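# Drop the towel in the pedal bin, lid closed

## Task

Get the towel inside the pedal bin, then leave the bin so its lid falls closed over it.

## Robot and tools

Robot: two arms, left_arm and right_arm, each carrying an identical five-finger right hand (not mirrored, so every hand axis and number means the same on both). Base positions in the scene frame: left_arm (+0.059, +0.617, 0) m, right_arm (+0.092, -0.577, 0) m, both nearly unrotated. A camera stand sits behind the arms.

Frames. Scene frame: origin at table height midway between the arms, +z up, +x outward over the table, left_arm on +y. Each arm's reported hand position, orientation, velocities and all commanded offsets use that arm's own base frame; fixed cameras and the table use the scene frame. The hand point sits 0.05 m in front of the palm and 0.15 m out from the wrist flange. Its +z runs along the straightened fingers, +y out of the palm, +x across the palm away from the thumb. Fingers extend 0.06 to 0.07 m past it; a wrist bracket on the little-finger side can collide with things, and with level fingers the wrist can hang below the hand point and meet the table first.

The 28-number row (used by execute_actions and move): left_arm dx, dy, dz, rx, ry, rz; left hand little, ring, middle, index, thumb_bend, thumb_turn, force_limit, speed; then the same 14 for right_arm. Every number is in [-1, 1]. The six pose numbers are an offset, not a pose: measured from that arm's Hand target at the moment the action or move begins, along its base axes, turning about the Hand target position. 1.0 equals 0.6 m or 180 degrees; rx, ry, rz form a single rotation vector. Sending all six as 0 re-requests the current Hand target. Repeating an offset moves further. Commanded orientation is clipped to within 32 degrees of the measured one per step.

Hand numbers are absolute targets, not offsets. Fingers and thumb_bend: +1 straight/open, -1 curled. thumb_turn: +1 beside the palm, -1 opposite the fingers. force_limit: roughly 0 N at -1 up to 10 N at +1 (15 N for both thumb motors). speed: near zero at -1, full at +0.48 and above; use about -0.94 or lower for a gentle close. No value means 'leave alone': to keep a hand unchanged, resend its last executed eight numbers (or, if nothing was sent yet, its hand_measured six plus hand_force_limit and hand_speed). Open hand is all six at +1.00. A grip with thumb in front spans objects about 0.035 to 0.065 m thick. To tighten, raise force_limit and send a target more closed than hand_measured.

execute_actions: actions is a list of actions, each a table of up to 15 rows (one row per 1/30 s step; a short table repeats its final row). Every row in an action counts from the same start pose. cameras lists names to return; images come by default only when actions is empty.

move: target is one 28-number row or a list of up to 15 rows, all offsets from the same starting Hand targets. speed in m/s (0.002 to 3.2, default 0.25; turning up to twice that in rad/s), one value or one per target. blend in m rounds corners of a list (0 = stop at each). stop_force in N (4 to 120, both arms) ends an arm's path on felt push; it can miss light contacts and is unreliable when the hand rotates; omit it when backing off a surface. zero (only with stop_force) re-zeros before the move. blocking=false returns early and cannot be combined with stop_force. Moves last at least 0.5 s and at most 10 s and do not avoid obstacles. Avoid paths passing near an arm's own base.

wait: seconds 0 to 10, holds last commands. stop: brakes a running move. zoom_image: camera (cam_head_left, cam_head_right, cam_high, cam_left_wrist, cam_right_wrist, each 672x504) and region [x0, y0, x1, y1] in pixels, at most 504 by 504, from the newest images. show_instructions shows the reference image. zero_wrist_force: arm = left_arm or right_arm. finished_scene ends the scene permanently (scene 1, optional).

Results: per arm end_effector_position (m), end_effector_quat_wxyz, velocities, Hand target (the next offsets' origin; the hand often rests a bit short of it, so send the gap as an offset), joint positions and torques, Wrist force/torque in the flange's axes plus the peak since last shown, hand_measured, hand_stopped_by (moving, target, force, stalled, fault) and hand_load_n (positive when pushed open; near 0 after a lost grip). move adds a line: done, off_target, moving, held or fault, plus limits such as paced or held. done means within 3 mm and 2 degrees, not that nothing was touched.

Avoid: the towel leaving the table (fails the task), hard hits on fixed or heavy objects, the two arms pressing or colliding, pushes near 150 N or joint torques at the limits (303, 303, 138, 32, 31.4, 34.4 N m from shoulder pan to wrist 3), which stop an arm for 10 s; letting go of things while moving; overloading fingers. Arms are stiff, so aim only slightly beyond contact. Long holds or stretched reach overheat motors (MOTOR HOT at 70 °C, brake stop at 85 °C). The result must persist once the robot lets go.

Each tool is called after "Call:" by a JSON object that holds its "method" and its "body".

Reference images:

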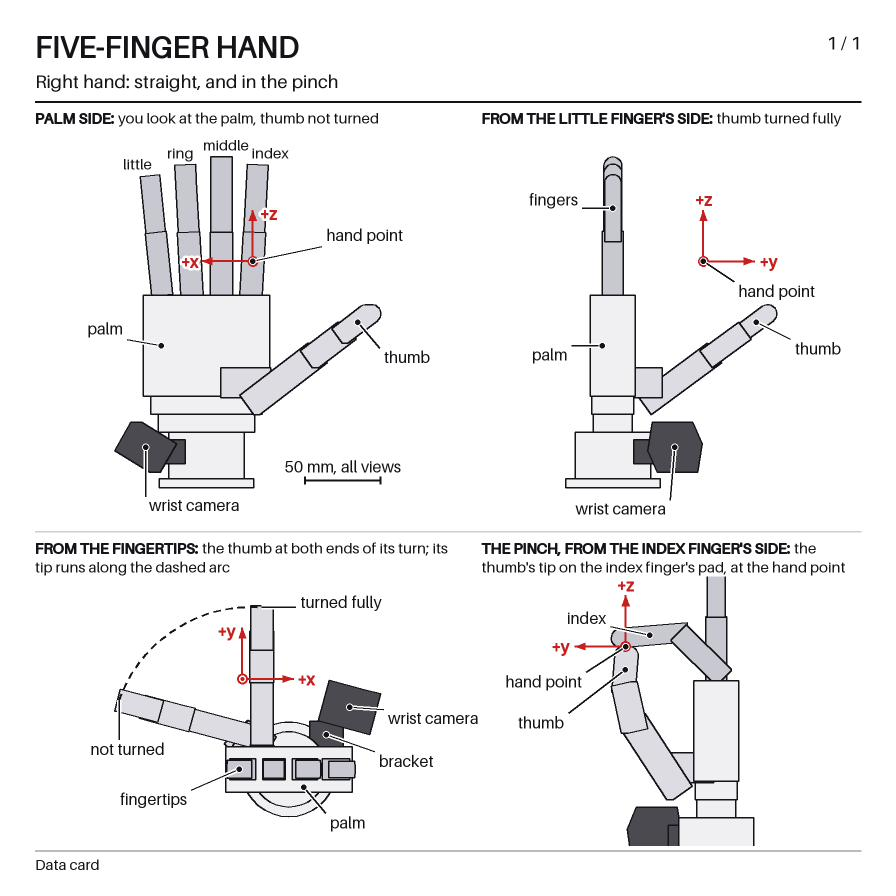

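## Session

Call:
{"method": "execute_actions", "body": {"actions": []}}

Scene clock: 0.00 s.
left_arm: end_effector_position=(+0.2416, -0.6302, +0.3263) hand_measured=(+1.000, +1.000, +1.000, +1.000, +1.000, +1.000) hand_load_n=(+0.0, +0.0, +0.0, +0.0, +0.0, -0.5) hand_stopped_by=(target, target, target, target, target, target) hand_force_limit=0.00 hand_speed=-0.80 end_effector_quat_wxyz=(-0.153, -0.395, +0.903, +0.066) | right_arm: end_effector_position=(+1.0191, -0.1523, +0.1883) hand_measured=(+1.000, +1.000, +1.000, +1.000, +1.000, +1.000) hand_load_n=(+0.0, +0.0, +0.0, +0.0, +0.0, +0.0) hand_stopped_by=(target, target, target, target, target, target) hand_force_limit=0.00 hand_speed=-0.80 end_effector_quat_wxyz=(+0.072, +0.965, +0.148, +0.203)
Joint positions: left_arm=[-1.327 -1.016 1.264 1.405 1.897 -3.71] | right_arm=[-0.26 -0.736 0.932 0.942 1.541 1.014]
Joint velocities: within noise
Joint torques (N m): no reading
Wrist force (N): no reading
Wrist torque (N m): no reading
Wrist force, peak (N): no reading
Hand target: left_arm +0.2416, -0.6302, +0.3263; -0.153, -0.395, +0.903, +0.066 | right_arm +1.0191, -0.1523, +0.1883; +0.072, +0.965, +0.148, +0.203

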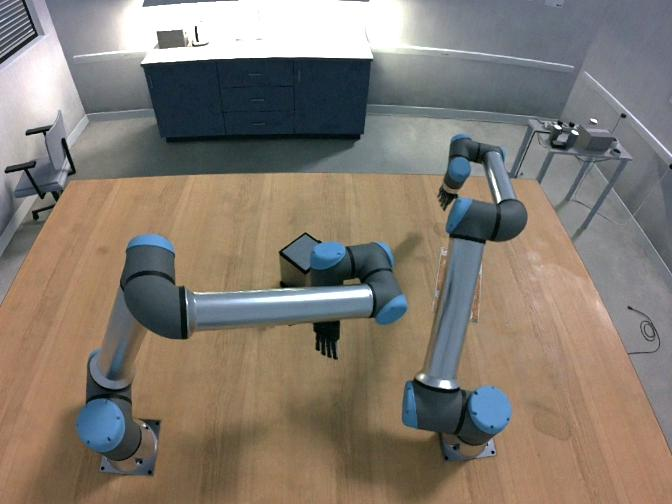

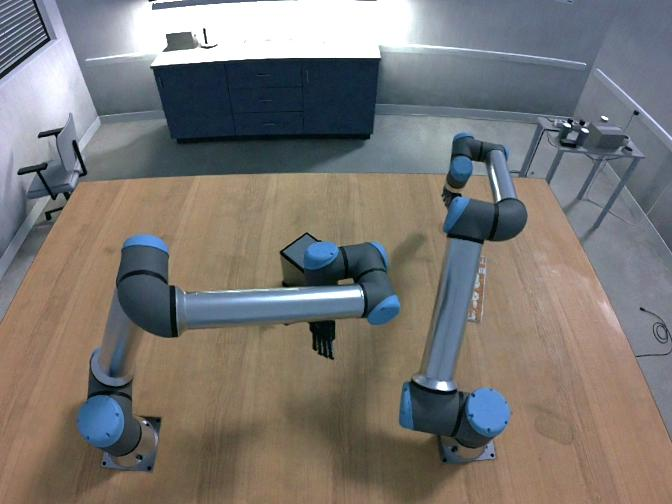

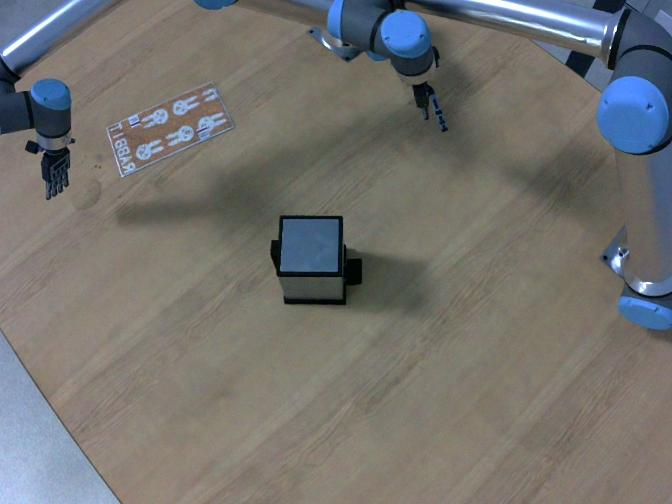

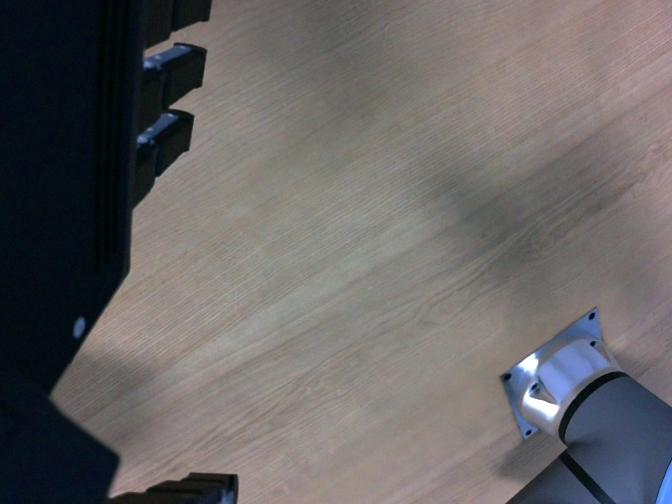

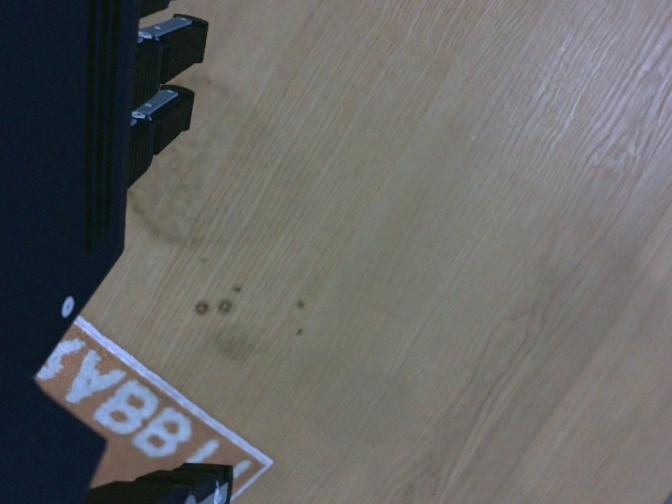

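Call:
{"method": "zoom_image", "body": {"camera": "cam_high", "region": [240, 190, 390, 320]}}

Call:
{"method": "zoom_image", "body": {"camera": "cam_head_left", "region": [240, 210, 360, 370]}}

Call:
{"method": "zoom_image", "body": {"camera": "cam_high", "region": [20, 70, 260, 220]}}

Scaled by 3.360 from the camera's 672x504 image, which has a finer 960x720 frame.

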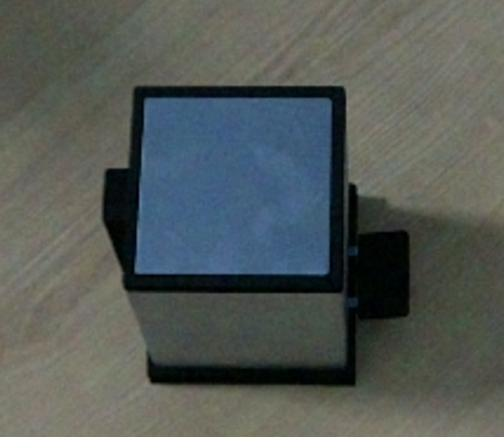

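Scaled by 3.150 from the camera's 672x504 image, which has a finer 960x720 frame.

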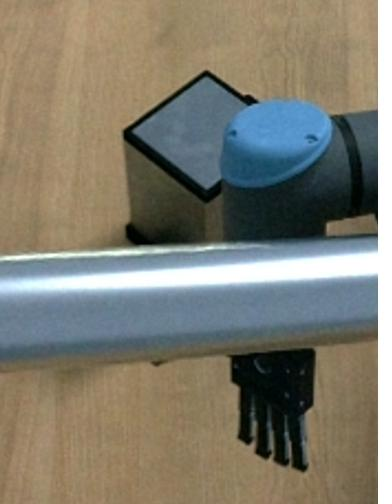

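Scaled by 2.100 from the camera's 672x504 image, which has a finer 960x720 frame.

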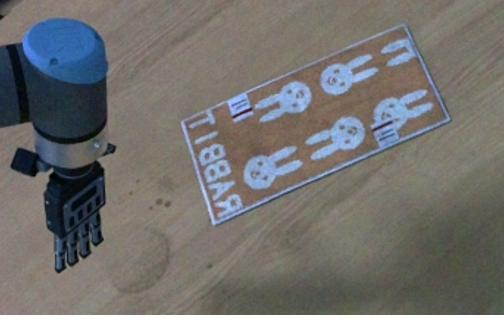

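Call:
{"method": "move", "body": {"target": [0.59, 0.258, -0.02, -0.117, -0.2255, 0.0075, 1, 1, 1, 1, 1, 1, 0, -0.8, -0.698, 0.07, 0.103, 0.3546, -0.171, -0.585, 1, 1, 1, 1, 1, 1, 0, -0.8], "speed": 0.35, "cameras": ["all"]}}

Scene clock: 32.07 s.
left_arm: end_effector_position=(+0.5956, -0.4753, +0.3143) hand_measured=(+1.000, +1.000, +1.000, +1.000, +1.000, +1.000) hand_load_n=(+0.0, +0.0, +0.0, +0.0, +0.0, +0.0) hand_stopped_by=(target, target, target, target, target, target) hand_force_limit=0.00 hand_speed=-0.80 end_effector_quat_wxyz=(+0.099, -0.370, +0.892, -0.239) | right_arm: end_effector_position=(+0.6004, -0.1104, +0.2501) hand_measured=(+1.000, +1.000, +1.000, +1.000, +1.000, +1.000) hand_load_n=(+0.0, +0.0, +0.0, +0.0, +0.0, +0.0) hand_stopped_by=(target, target, target, target, target, target) hand_force_limit=0.00 hand_speed=-0.80 end_effector_quat_wxyz=(+0.220, -0.529, +0.757, -0.313) end_effector_velocity=(-0.001, +0.001, +0.000) end_effector_angular_velocity=(+0.006, +0.000, -0.004)
Joint positions: left_arm=[-0.965 -1.235 1.454 0.836 1.482 -3.298] | right_arm=[-0.583 -1.589 2 0.388 1.406 2.977]
Joint velocities: left_arm=[within noise] | right_arm=[0 -0.001 0.001 0.002 -0.001 0.006]
Joint torques (N m): left_arm=[2.06 -54.2 -50.27 2.67 1.65 1.24] | right_arm=[-0.67 -50.25 -31.67 4.8 -1.76 1.18]
Wrist force (N): left_arm=[0.2 -0.5 0.4] | right_arm=[-1.1 -3.1 0.5]
Wrist torque (N m): left_arm=[-0.06 -0.18 -0.17] | right_arm=[-0.23 0.00 -0.25]
Wrist force, peak (N): left_arm=[1.3 0.6 0.3] | right_arm=[-1.2 -3.3 0.8]
Hand target: left_arm +0.5956, -0.4754, +0.3143; +0.099, -0.370, +0.892, -0.239 | right_arm +0.6003, -0.1103, +0.2501; +0.220, -0.529, +0.757, -0.313
Off the commanded pose: left_arm 0.000 m, 0 deg | right_arm 0.000 m, 0 deg.
move: done
camera_calibration:
cam_left_wrist: T_world_to_cam=[[-0.795701, 0.384327, -0.468137, 0.80684], [0.240993, 0.909975, 0.337442, 0.173613], [0.555682, 0.155685, -0.816688, 0.117805], [0, 0, 0, 1]] pos_world=[0.534702, -0.486414, 0.415337]
cam_right_wrist: T_world_to_cam=[[-0.730117, -0.0470487, -0.681701, 0.60178], [-0.26782, 0.937511, 0.222138, 0.200244], [0.628651, 0.34476, -0.697093, -0.0513167], [0, 0, 0, 1]] pos_world=[0.525259, -0.141726, 0.32998]

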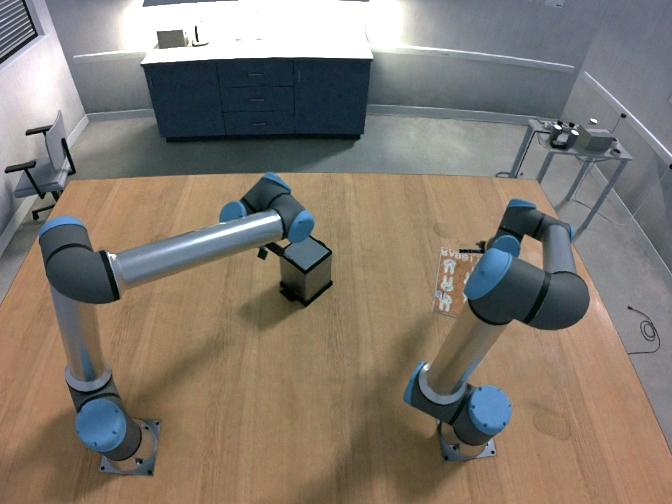

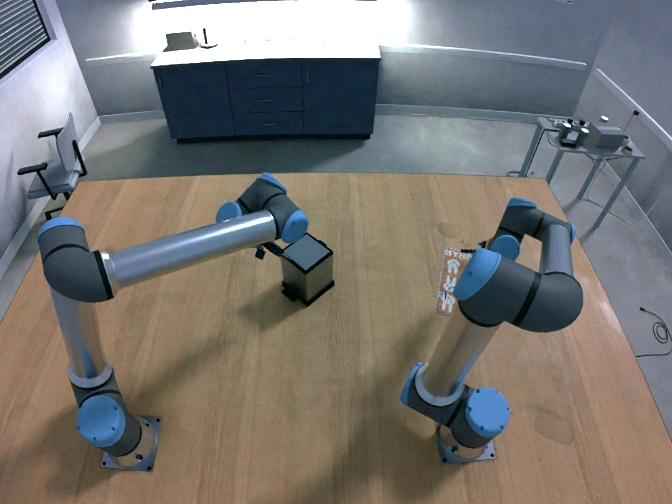

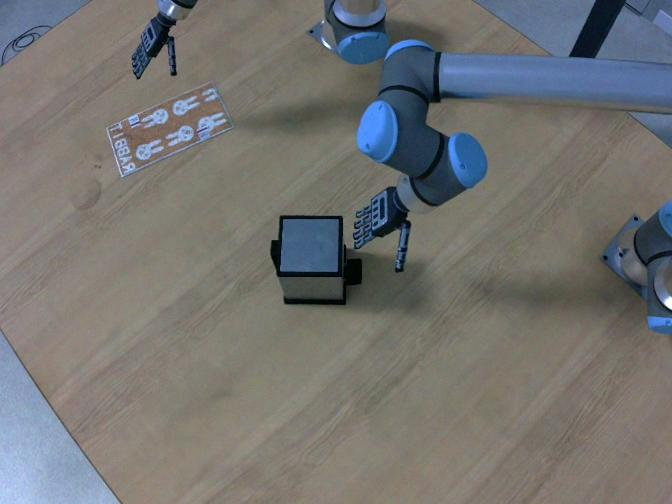

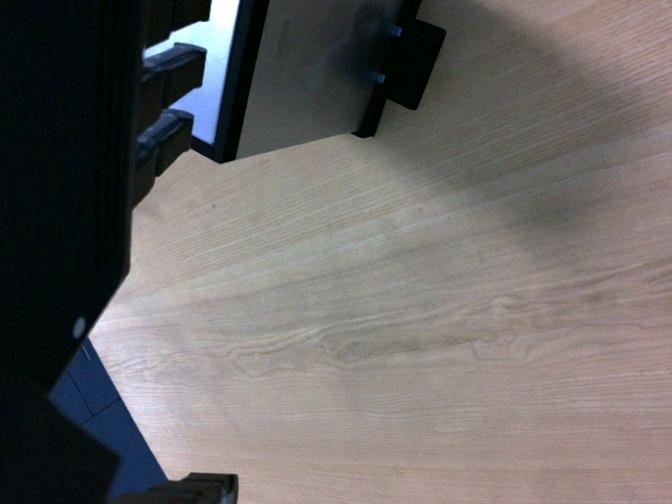

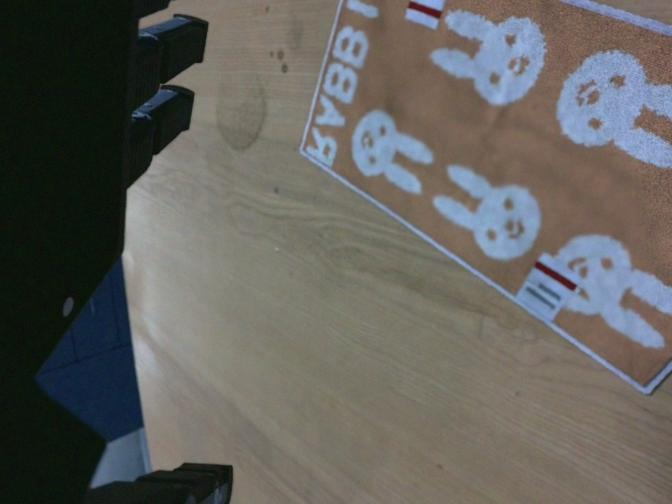

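Call:
{"method": "zoom_image", "body": {"camera": "cam_left_wrist", "region": [320, 0, 500, 140]}}

Call:
{"method": "zoom_image", "body": {"camera": "cam_right_wrist", "region": [280, 0, 672, 400]}}

Call:
{"method": "zoom_image", "body": {"camera": "cam_high", "region": [260, 180, 430, 320]}}

Call:
{"method": "zoom_image", "body": {"camera": "cam_head_left", "region": [220, 160, 380, 320]}}

Scaled by 2.800 from the camera's 672x504 image, which has a finer 960x720 frame.

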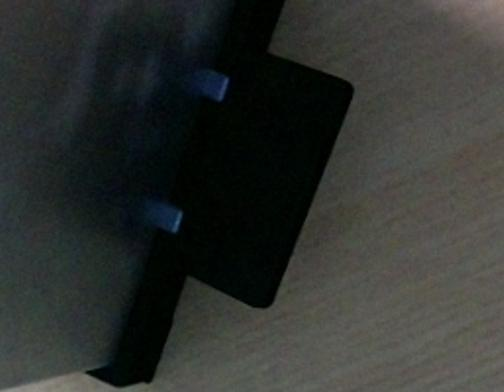

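Scaled by 1.260 from the camera's 672x504 image, which has a finer 960x720 frame.

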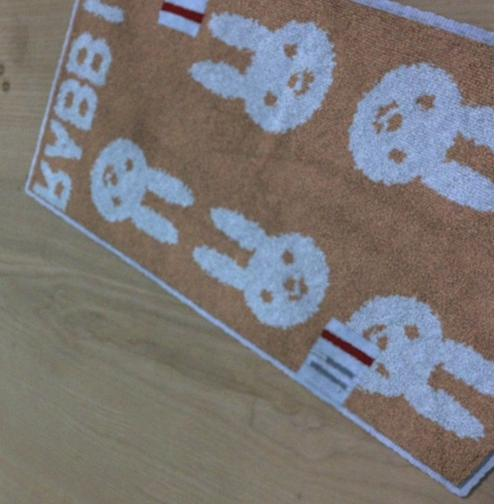

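Scaled by 2.965 from the camera's 672x504 image, which has a finer 960x720 frame.

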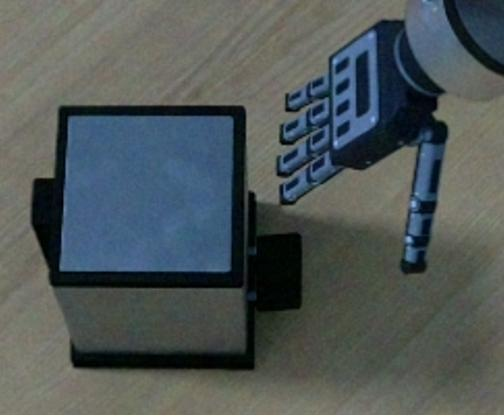

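Scaled by 3.150 from the camera's 672x504 image, which has a finer 960x720 frame.

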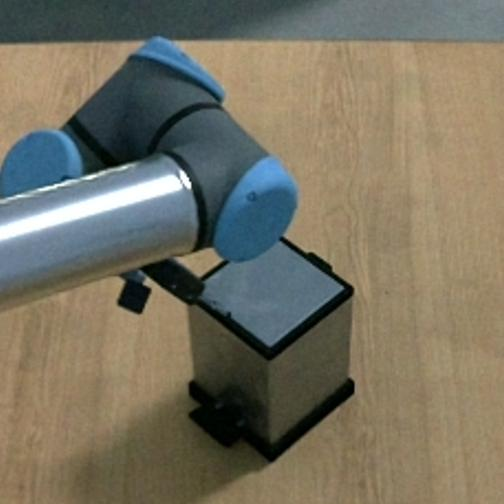

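Call:
{"method": "move", "body": {"target": [0.0157, 0.0157, -0.34, 0, 0, 0, 1, 1, 1, 1, 1, 1, 0, -0.8, 0.1162, -0.0195, -0.2833, -0.0285, -0.0783, 0, 1, 1, 0.15, 0.1, 0.65, -1, -0.5, -0.2], "speed": 0.2, "cameras": ["all"]}}

Scene clock: 47.67 s.
left_arm: end_effector_position=(+0.6051, -0.4659, +0.1104) hand_measured=(+1.000, +1.000, +1.000, +1.000, +1.000, +1.000) hand_load_n=(+0.0, +0.0, +0.0, +0.0, +0.0, -0.5) hand_stopped_by=(target, target, target, target, target, target) hand_force_limit=0.00 hand_speed=-0.80 end_effector_quat_wxyz=(+0.099, -0.370, +0.892, -0.239) | right_arm: end_effector_position=(+0.6700, -0.1220, +0.0801) hand_measured=(+1.000, +1.000, +0.150, +0.100, +0.650, -1.000) hand_load_n=(+0.0, +0.0, +0.0, +0.0, +0.0, +0.0) hand_stopped_by=(target, target, target, target, target, target) hand_force_limit=-0.50 hand_speed=-0.20 end_effector_quat_wxyz=(+0.287, -0.496, +0.710, -0.409)
Joint positions: left_arm=[-0.945 -1.109 1.657 0.505 1.492 -3.281] | right_arm=[-0.546 -1.388 2.198 -0.278 1.4 3.044]
Joint torques (N m): left_arm=[-12.81 -62.72 -36.63 0.92 -1.33 -0.67] | right_arm=[-16.53 -38.81 -25.76 -3.17 0.26 -2.25]
Wrist force (N): left_arm=[0.1 -0.7 0.2] | right_arm=[-1.2 -3.4 0.7]
Wrist torque (N m): left_arm=[-0.08 -0.21 -0.19] | right_arm=[-0.24 -0.06 -0.30]
Wrist force, peak (N): left_arm=[-0.2 -1.9 -1.8] | right_arm=[-1.0 -4.5 -1.1]
Hand target: left_arm +0.6050, -0.4660, +0.1103; +0.099, -0.370, +0.892, -0.239 | right_arm +0.6700, -0.1220, +0.0801; +0.287, -0.496, +0.710, -0.409
Off the commanded pose: left_arm 0.000 m, 0 deg | right_arm 0.000 m, 0 deg.
move: done
camera_calibration:
cam_left_wrist: T_world_to_cam=[[-0.795691, 0.384291, -0.468185, 0.715273], [0.241007, 0.910007, 0.337347, 0.231636], [0.555691, 0.155588, -0.816701, -0.0555915], [0, 0, 0, 1]] pos_world=[0.544202, -0.477014, 0.211337]
cam_right_wrist: T_world_to_cam=[[-0.542905, -0.115076, -0.831872, 0.414632], [-0.303631, 0.950454, 0.0666791, 0.305456], [0.782983, 0.288783, -0.550947, -0.331524], [0, 0, 0, 1]] pos_world=[0.57743, -0.146869, 0.141901]

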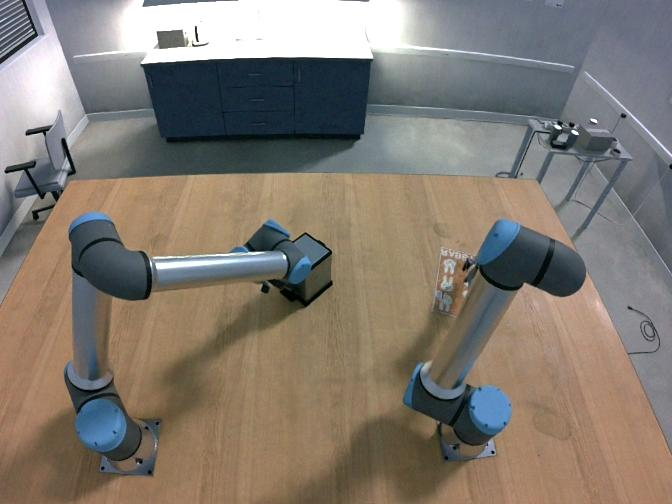

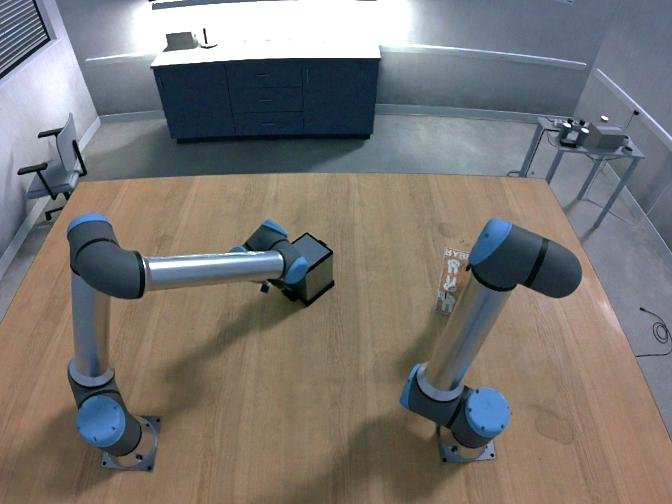

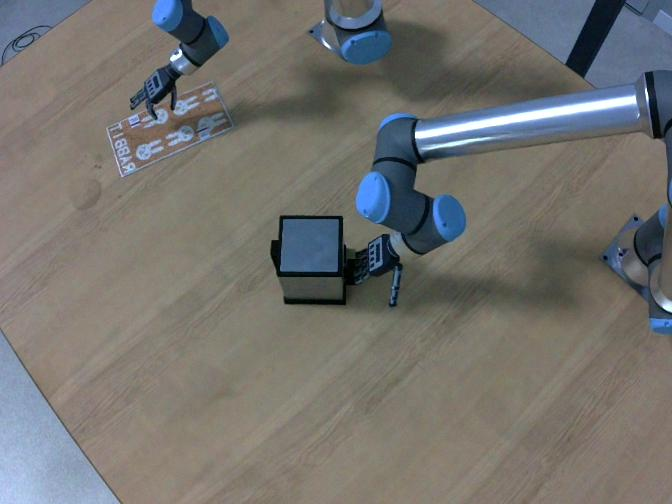

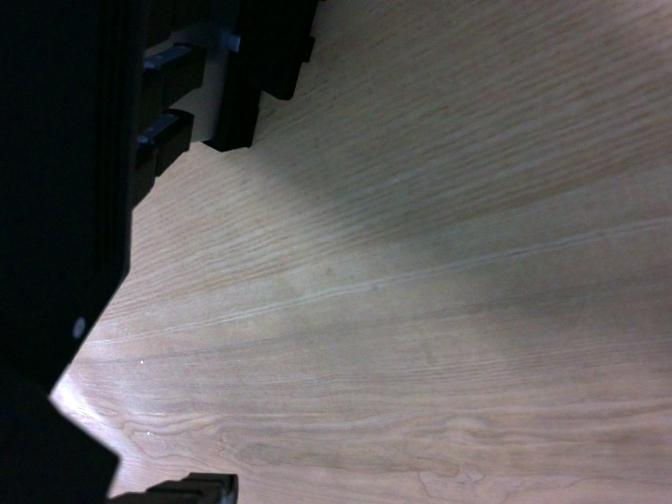

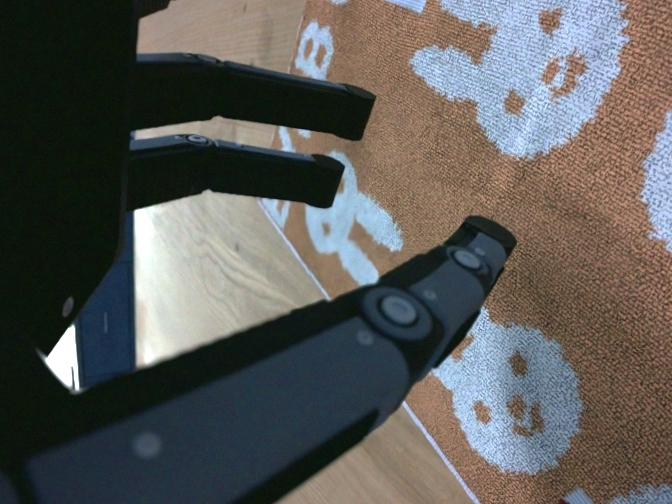

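Call:
{"method": "move", "body": {"target": [0, 0, 0, 0, 0, 0, 1, 1, 1, 1, 1, 1, 0, -0.8, 0, 0, -0.115, 0, 0, 0, 1, 1, 0.15, 0.1, 0.65, -1, -0.5, -0.2], "speed": 0.025, "stop_force": 4, "cameras": ["cam_right_wrist", "cam_high"]}}

Scene clock: 51.60 s.
left_arm: end_effector_position=(+0.6050, -0.4660, +0.1103) hand_measured=(+1.000, +1.000, +1.000, +1.000, +1.000, +1.000) hand_load_n=(+0.0, +0.0, +0.0, +0.0, +0.0, -0.5) hand_stopped_by=(target, target, target, target, target, target) hand_force_limit=0.00 hand_speed=-0.80 end_effector_quat_wxyz=(+0.099, -0.370, +0.892, -0.239) | right_arm: end_effector_position=(+0.6700, -0.1220, +0.0259) hand_measured=(+1.000, +1.000, +0.150, +0.100, +0.650, -1.000) hand_load_n=(+0.0, +0.0, +0.0, +0.0, +0.0, +0.0) hand_stopped_by=(target, target, target, target, target, target) hand_force_limit=-0.50 hand_speed=-0.20 end_effector_quat_wxyz=(+0.287, -0.496, +0.710, -0.409)
Joint positions: left_arm=[-0.945 -1.109 1.657 0.505 1.492 -3.281] | right_arm=[-0.547 -1.303 2.23 -0.394 1.4 3.044]
Joint torques (N m): left_arm=[-13.88 -59.47 -25.26 0.74 -1.38 -0.76] | right_arm=[-14.82 -42.01 -31.54 -1.11 -1.68 -1.85]
Wrist force (N): left_arm=[0.1 -0.7 0.4] | right_arm=[-1.4 -3.5 0.5]
Wrist torque (N m): left_arm=[-0.09 -0.22 -0.18] | right_arm=[-0.21 0.00 -0.28]
Wrist force, peak (N): left_arm=[0.0 -1.0 0.6] | right_arm=[-1.7 -9.1 -5.6]
Hand target: left_arm +0.6050, -0.4660, +0.1103; +0.099, -0.370, +0.892, -0.239 | right_arm +0.6700, -0.1220, +0.0259; +0.287, -0.496, +0.710, -0.409 (not the last commanded pose)
Off the commanded pose: left_arm 0.000 m, 0 deg | right_arm 0.015 m, 0 deg.
move: contact (right_arm)
camera_calibration:
cam_right_wrist: T_world_to_cam=[[-0.542995, -0.115051, -0.831817, 0.369446], [-0.303522, 0.950489, 0.066669, 0.309084], [0.782963, 0.288675, -0.551032, -0.36133], [0, 0, 0, 1]] pos_world=[0.577329, -0.146969, 0.0876011]
Images, in order (width x height): cam_high 672x504, cam_right_wrist 672x504.

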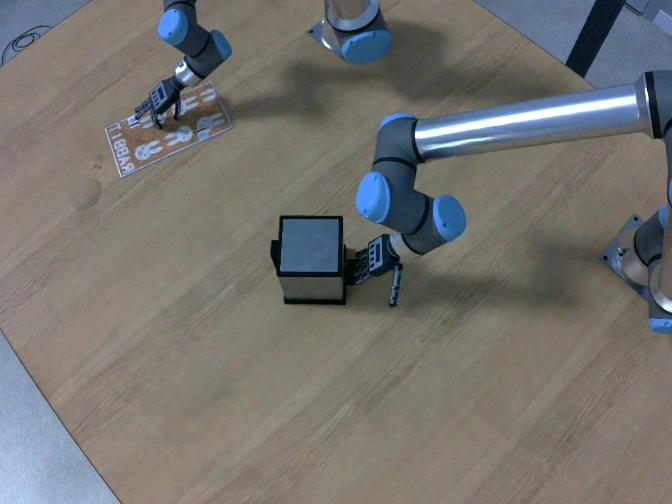

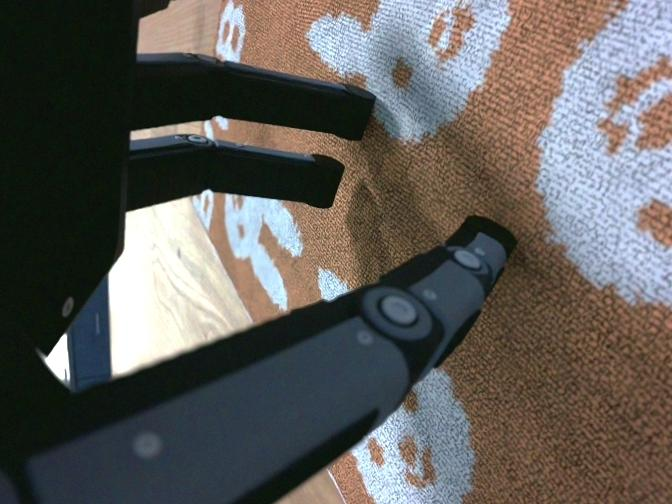

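Call:
{"method": "move", "body": {"target": [0, 0, 0, 0, 0, 0, 1, 1, 1, 1, 1, 1, 0, -0.8, 0, 0, -0.009, 0, 0, 0, 1, 1, -0.05, -0.08, 0.45, -1, 0.0, -0.84], "speed": 0.01, "stop_force": 8, "cameras": ["cam_right_wrist"]}}

Scene clock: 55.47 s.
left_arm: end_effector_position=(+0.6050, -0.4660, +0.1103) hand_measured=(+1.000, +1.000, +1.000, +1.000, +1.000, +1.000) hand_load_n=(+0.0, +0.0, +0.0, +0.5, -0.5, +0.0) hand_stopped_by=(target, target, target, target, target, target) hand_force_limit=0.00 hand_speed=-0.80 end_effector_quat_wxyz=(+0.099, -0.370, +0.892, -0.239) | right_arm: end_effector_position=(+0.6701, -0.1221, +0.0223) hand_measured=(+1.000, +1.000, -0.050, -0.080, +0.450, -1.000) hand_load_n=(+0.0, +0.0, +0.0, +0.0, +0.0, +0.0) hand_stopped_by=(target, target, target, target, target, target) hand_force_limit=0.00 hand_speed=-0.84 end_effector_quat_wxyz=(+0.287, -0.496, +0.710, -0.409)
Joint positions: left_arm=[-0.945 -1.109 1.657 0.505 1.492 -3.281] | right_arm=[-0.547 -1.297 2.231 -0.402 1.4 3.044]
Joint torques (N m): left_arm=[-13.05 -59.3 -25.21 0.75 -1.05 -0.86] | right_arm=[-13.03 -59.79 -28.8 4.97 -1.56 -1.88]
Wrist force (N): left_arm=[0.2 -0.7 0.6] | right_arm=[-1.3 -6.8 -0.5]
Wrist torque (N m): left_arm=[-0.11 -0.24 -0.17] | right_arm=[-0.17 0.02 -0.35]
Wrist force, peak (N): left_arm=[-0.6 -0.6 0.7] | right_arm=[-1.1 -11.5 -3.5]
Hand target: left_arm +0.6050, -0.4660, +0.1103; +0.099, -0.370, +0.892, -0.239 | right_arm +0.6701, -0.1221, +0.0223; +0.287, -0.496, +0.710, -0.409 (not the last commanded pose)
Off the commanded pose: left_arm 0.000 m, 0 deg | right_arm 0.002 m, 0 deg.
move: contact (right_arm)
camera_calibration:
cam_right_wrist: T_world_to_cam=[[-0.542863, -0.115091, -0.831898, 0.366431], [-0.303549, 0.950486, 0.0665859, 0.309377], [0.783044, 0.288669, -0.55092, -0.36345], [0, 0, 0, 1]] pos_world=[0.57743, -0.146969, 0.0840013]
Images, in order (width x height): cam_right_wrist 672x504.

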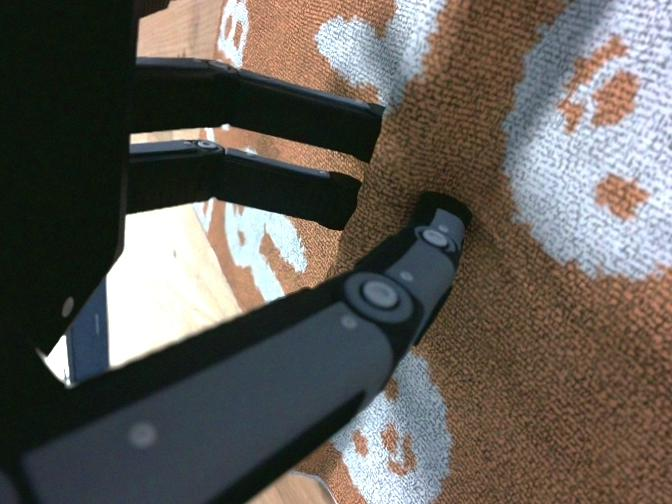

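Call:
{"method": "move", "body": {"target": [0, 0, 0, 0, 0, 0, 1, 1, 1, 1, 1, 1, 0, -0.8, 0, 0, -0.01, 0, 0, 0, 1, 1, -0.25, -0.25, 0.28, -1, 0.0, -0.84], "speed": 0.008, "stop_force": 8, "cameras": ["cam_right_wrist", "cam_high"]}}

Scene clock: 57.83 s.
left_arm: end_effector_position=(+0.6050, -0.4660, +0.1103) hand_measured=(+1.000, +1.000, +1.000, +1.000, +1.000, +1.000) hand_load_n=(+0.0, -0.5, +0.0, +0.0, +0.0, +0.0) hand_stopped_by=(target, target, target, target, target, target) hand_force_limit=0.00 hand_speed=-0.80 end_effector_quat_wxyz=(+0.099, -0.370, +0.892, -0.239) | right_arm: end_effector_position=(+0.6701, -0.1221, +0.0178) hand_measured=(+1.000, +1.000, -0.224, -0.250, +0.336, -1.000) hand_load_n=(+0.0, +0.0, +4.5, +1.5, +8.0, +1.0) hand_stopped_by=(target, target, force, target, force, target) hand_force_limit=0.00 hand_speed=-0.84 end_effector_quat_wxyz=(+0.287, -0.496, +0.710, -0.409)
Joint positions: left_arm=[-0.945 -1.109 1.657 0.505 1.492 -3.281] | right_arm=[-0.547 -1.29 2.233 -0.411 1.4 3.044]
Joint torques (N m): left_arm=[-13.68 -58.97 -24.79 0.85 -0.98 -0.61] | right_arm=[-13.34 -56.08 -23.85 6.01 -1.6 -2.12]
Wrist force (N): left_arm=[0.0 -0.6 0.4] | right_arm=[-1.3 -12.9 -5.2]
Wrist torque (N m): left_arm=[-0.07 -0.20 -0.19] | right_arm=[-0.19 0.09 -0.46]
Wrist force, peak (N): left_arm=[-0.5 -1.0 0.6] | right_arm=[-1.0 -15.3 -6.9]
Hand target: left_arm +0.6050, -0.4660, +0.1103; +0.099, -0.370, +0.892, -0.239 | right_arm +0.6701, -0.1221, +0.0178; +0.287, -0.496, +0.710, -0.409 (not the last commanded pose)
Off the commanded pose: left_arm 0.000 m, 0 deg | right_arm 0.002 m, 0 deg.
move: contact (right_arm)
camera_calibration:
cam_right_wrist: T_world_to_cam=[[-0.542782, -0.115151, -0.831942, 0.362719], [-0.303525, 0.950502, 0.066467, 0.309668], [0.783109, 0.288592, -0.550867, -0.365927], [0, 0, 0, 1]] pos_world=[0.57743, -0.146969, 0.0796014]
Images, in order (width x height): cam_high 672x504, cam_right_wrist 672x504.

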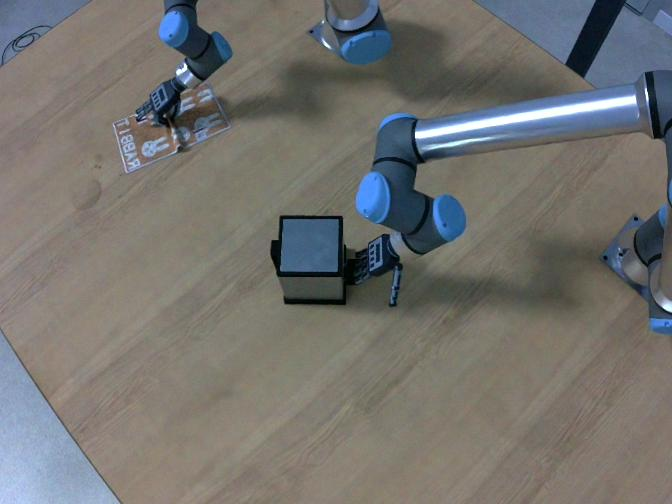

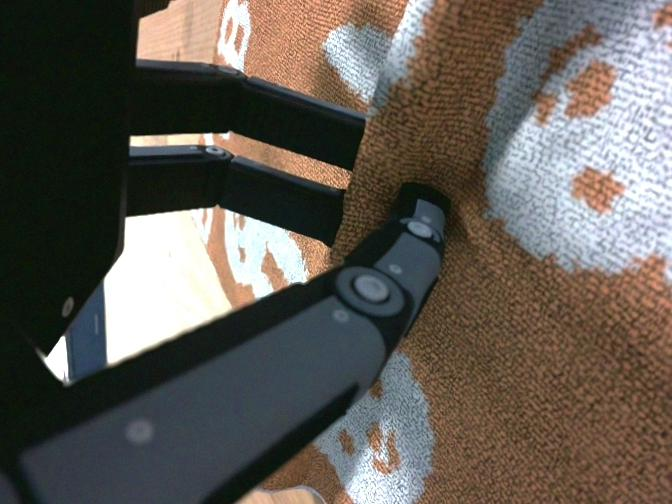

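Call:
{"method": "move", "body": {"target": [0, 0, 0, 0, 0, 0, 1, 1, 1, 1, 1, 1, 0, -0.8, 0, 0, 0.005, 0, 0, 0, 1, 1, -0.4, -0.45, 0.2, -1, 0.3, -0.8], "speed": 0.02, "cameras": ["cam_right_wrist"]}}

Scene clock: 59.47 s.
left_arm: end_effector_position=(+0.6050, -0.4660, +0.1103) hand_measured=(+1.000, +1.000, +1.000, +1.000, +1.000, +1.000) hand_load_n=(+0.0, +0.0, +0.0, +0.0, +0.0, +0.0) hand_stopped_by=(target, target, target, target, target, target) hand_force_limit=0.00 hand_speed=-0.80 end_effector_quat_wxyz=(+0.099, -0.370, +0.892, -0.239) | right_arm: end_effector_position=(+0.6701, -0.1221, +0.0209) hand_measured=(+1.000, +1.000, -0.238, -0.302, +0.334, -1.000) hand_load_n=(+0.0, +0.0, +8.5, +7.5, +12.5, +0.5) hand_stopped_by=(target, target, force, force, force, target) hand_force_limit=0.30 hand_speed=-0.80 end_effector_quat_wxyz=(+0.287, -0.496, +0.710, -0.409)
Joint positions: left_arm=[-0.945 -1.109 1.657 0.505 1.492 -3.281] | right_arm=[-0.547 -1.295 2.232 -0.405 1.4 3.044]
Joint torques (N m): left_arm=[-12.09 -59.22 -24.7 0.6 -0.9 -0.8] | right_arm=[-12.49 -44.2 -28.79 1.21 -1.63 -1.94]
Wrist force (N): left_arm=[0.0 -0.2 0.0] | right_arm=[-1.0 -3.8 0.4]
Wrist torque (N m): left_arm=[0.01 -0.19 -0.18] | right_arm=[-0.27 -0.06 -0.27]
Wrist force, peak (N): left_arm=[0.1 -0.8 0.6] | right_arm=[-1.3 -13.1 -5.4]
Hand target: left_arm +0.6050, -0.4660, +0.1103; +0.099, -0.370, +0.892, -0.239 | right_arm +0.6701, -0.1221, +0.0208; +0.287, -0.496, +0.710, -0.409
Off the commanded pose: left_arm 0.000 m, 0 deg | right_arm 0.000 m, 0 deg.
move: done
camera_calibration:
cam_right_wrist: T_world_to_cam=[[-0.542782, -0.115151, -0.831942, 0.365215], [-0.303525, 0.950502, 0.066467, 0.309469], [0.783109, 0.288592, -0.550867, -0.364274], [0, 0, 0, 1]] pos_world=[0.57743, -0.146969, 0.0826014]
Images, in order (width x height): cam_right_wrist 672x504.

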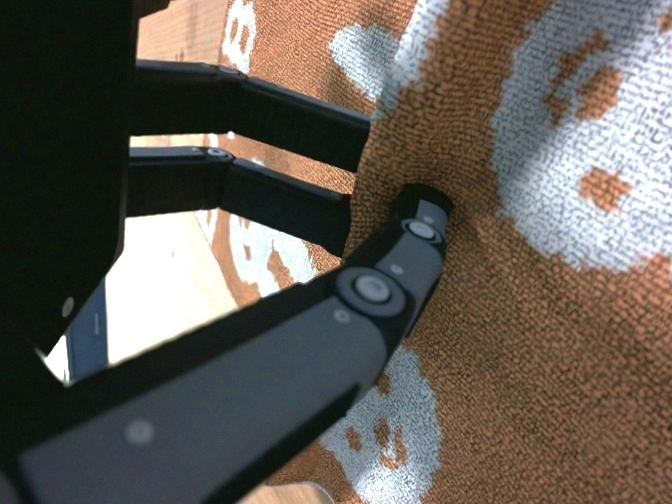

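Call:
{"method": "move", "body": {"target": [0, 0, -0.05, 0, 0, 0, 1, 1, 1, 1, 1, 1, 0, -0.8, 0, 0, 0.565, 0, 0, 0, 1, 1, -0.4, -0.45, 0.2, -1, 0.3, -0.8], "speed": 0.2, "cameras": ["all"]}}

Scene clock: 62.57 s.
left_arm: end_effector_position=(+0.6050, -0.4659, +0.0801) hand_measured=(+1.000, +1.000, +1.000, +1.000, +1.000, +1.000) hand_load_n=(+0.0, +0.0, +0.0, -0.5, +0.0, +0.0) hand_stopped_by=(target, target, target, target, target, target) hand_force_limit=0.00 hand_speed=-0.80 end_effector_quat_wxyz=(+0.099, -0.370, +0.892, -0.239) | right_arm: end_effector_position=(+0.6701, -0.1221, +0.3597) hand_measured=(+1.000, +1.000, -0.238, -0.302, +0.334, -1.000) hand_load_n=(+0.0, +0.0, +8.5, +7.0, +12.5, +0.0) hand_stopped_by=(target, target, force, force, force, target) hand_force_limit=0.30 hand_speed=-0.80 end_effector_quat_wxyz=(+0.287, -0.496, +0.710, -0.409)
Joint positions: left_arm=[-0.945 -1.082 1.678 0.458 1.492 -3.281] | right_arm=[-0.547 -1.649 1.902 0.279 1.4 3.044]
Joint torques (N m): left_arm=[-12.49 -87.29 -36.97 4.57 -0.91 -0.71] | right_arm=[-13.02 -45.13 -45.15 2.87 -1.5 -1.44]
Wrist force (N): left_arm=[0.0 -0.5 0.0] | right_arm=[-0.9 -3.3 0.7]
Wrist torque (N m): left_arm=[-0.03 -0.19 -0.16] | right_arm=[-0.26 -0.06 -0.28]
Wrist force, peak (N): left_arm=[-0.5 -0.2 0.9] | right_arm=[-0.7 -5.2 -0.3]
Hand target: left_arm +0.6050, -0.4660, +0.0803; +0.099, -0.370, +0.892, -0.239 | right_arm +0.6701, -0.1221, +0.3598; +0.287, -0.496, +0.710, -0.409
Off the commanded pose: left_arm 0.000 m, 0 deg | right_arm 0.000 m, 0 deg.
move: done
camera_calibration:
cam_left_wrist: T_world_to_cam=[[-0.795692, 0.384363, -0.468124, 0.701078], [0.241024, 0.90996, 0.337461, 0.241796], [0.555682, 0.155685, -0.816688, -0.0801505], [0, 0, 0, 1]] pos_world=[0.544102, -0.477015, 0.181137]
cam_right_wrist: T_world_to_cam=[[-0.542698, -0.115267, -0.831981, 0.647111], [-0.303577, 0.950495, 0.066336, 0.287028], [0.783147, 0.28857, -0.550824, -0.177629], [0, 0, 0, 1]] pos_world=[0.57743, -0.14697, 0.421502]

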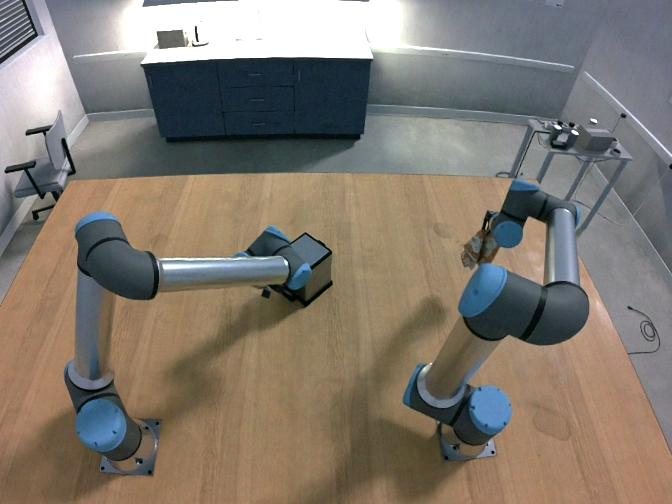

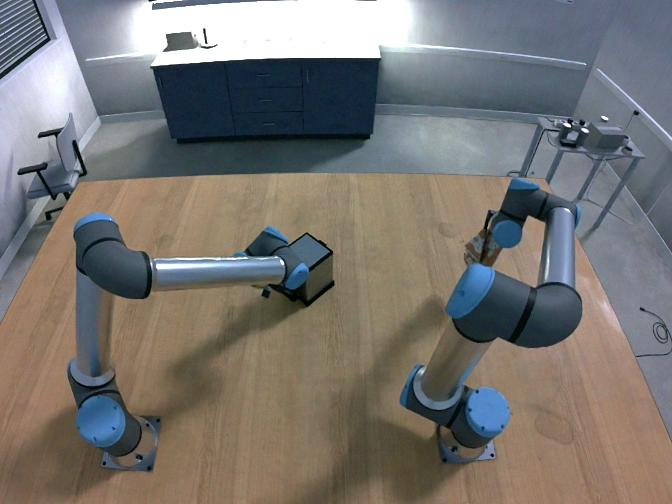

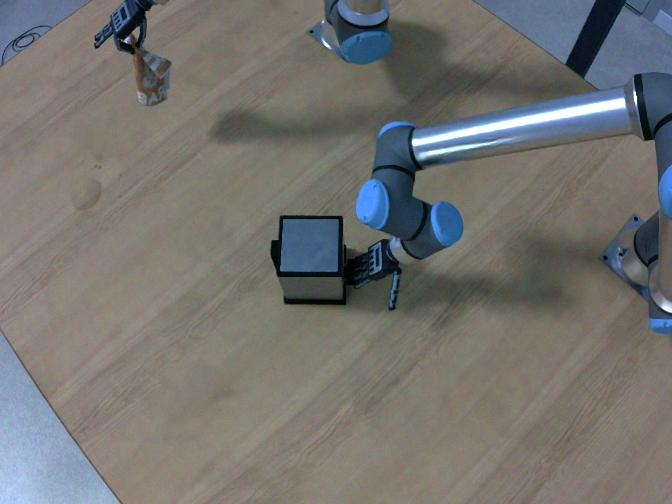

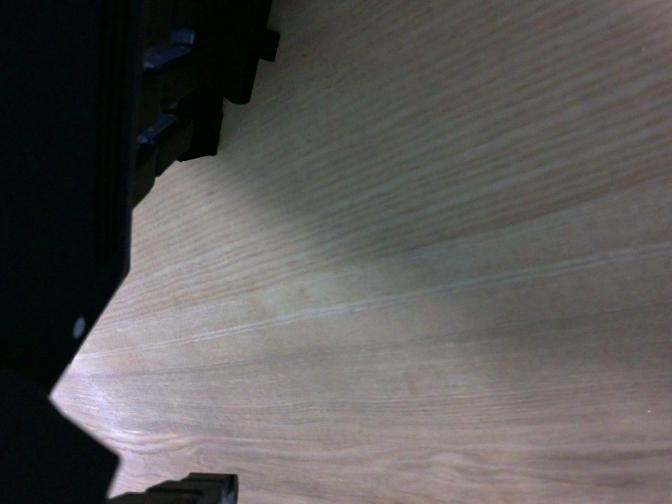

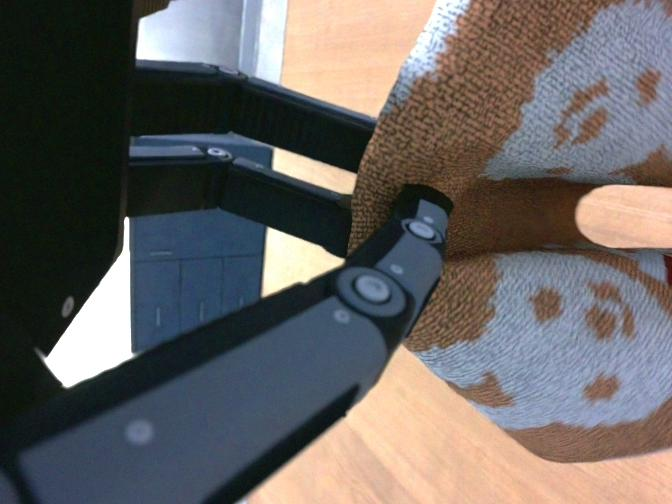

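Call:
{"method": "zoom_image", "body": {"camera": "cam_left_wrist", "region": [120, 0, 340, 180]}}

Call:
{"method": "zoom_image", "body": {"camera": "cam_high", "region": [260, 200, 430, 320]}}

Scaled by 2.291 from the camera's 672x504 image, which has a finer 960x720 frame.

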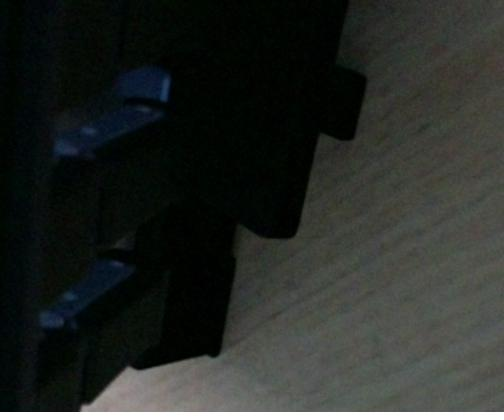

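Scaled by 2.965 from the camera's 672x504 image, which has a finer 960x720 frame.

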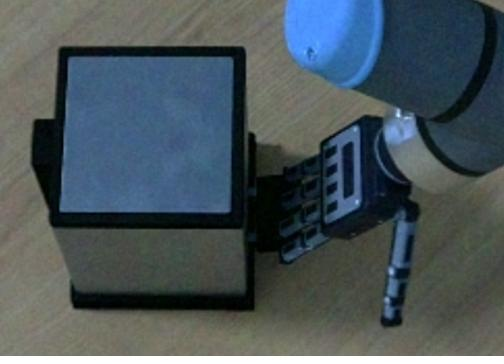

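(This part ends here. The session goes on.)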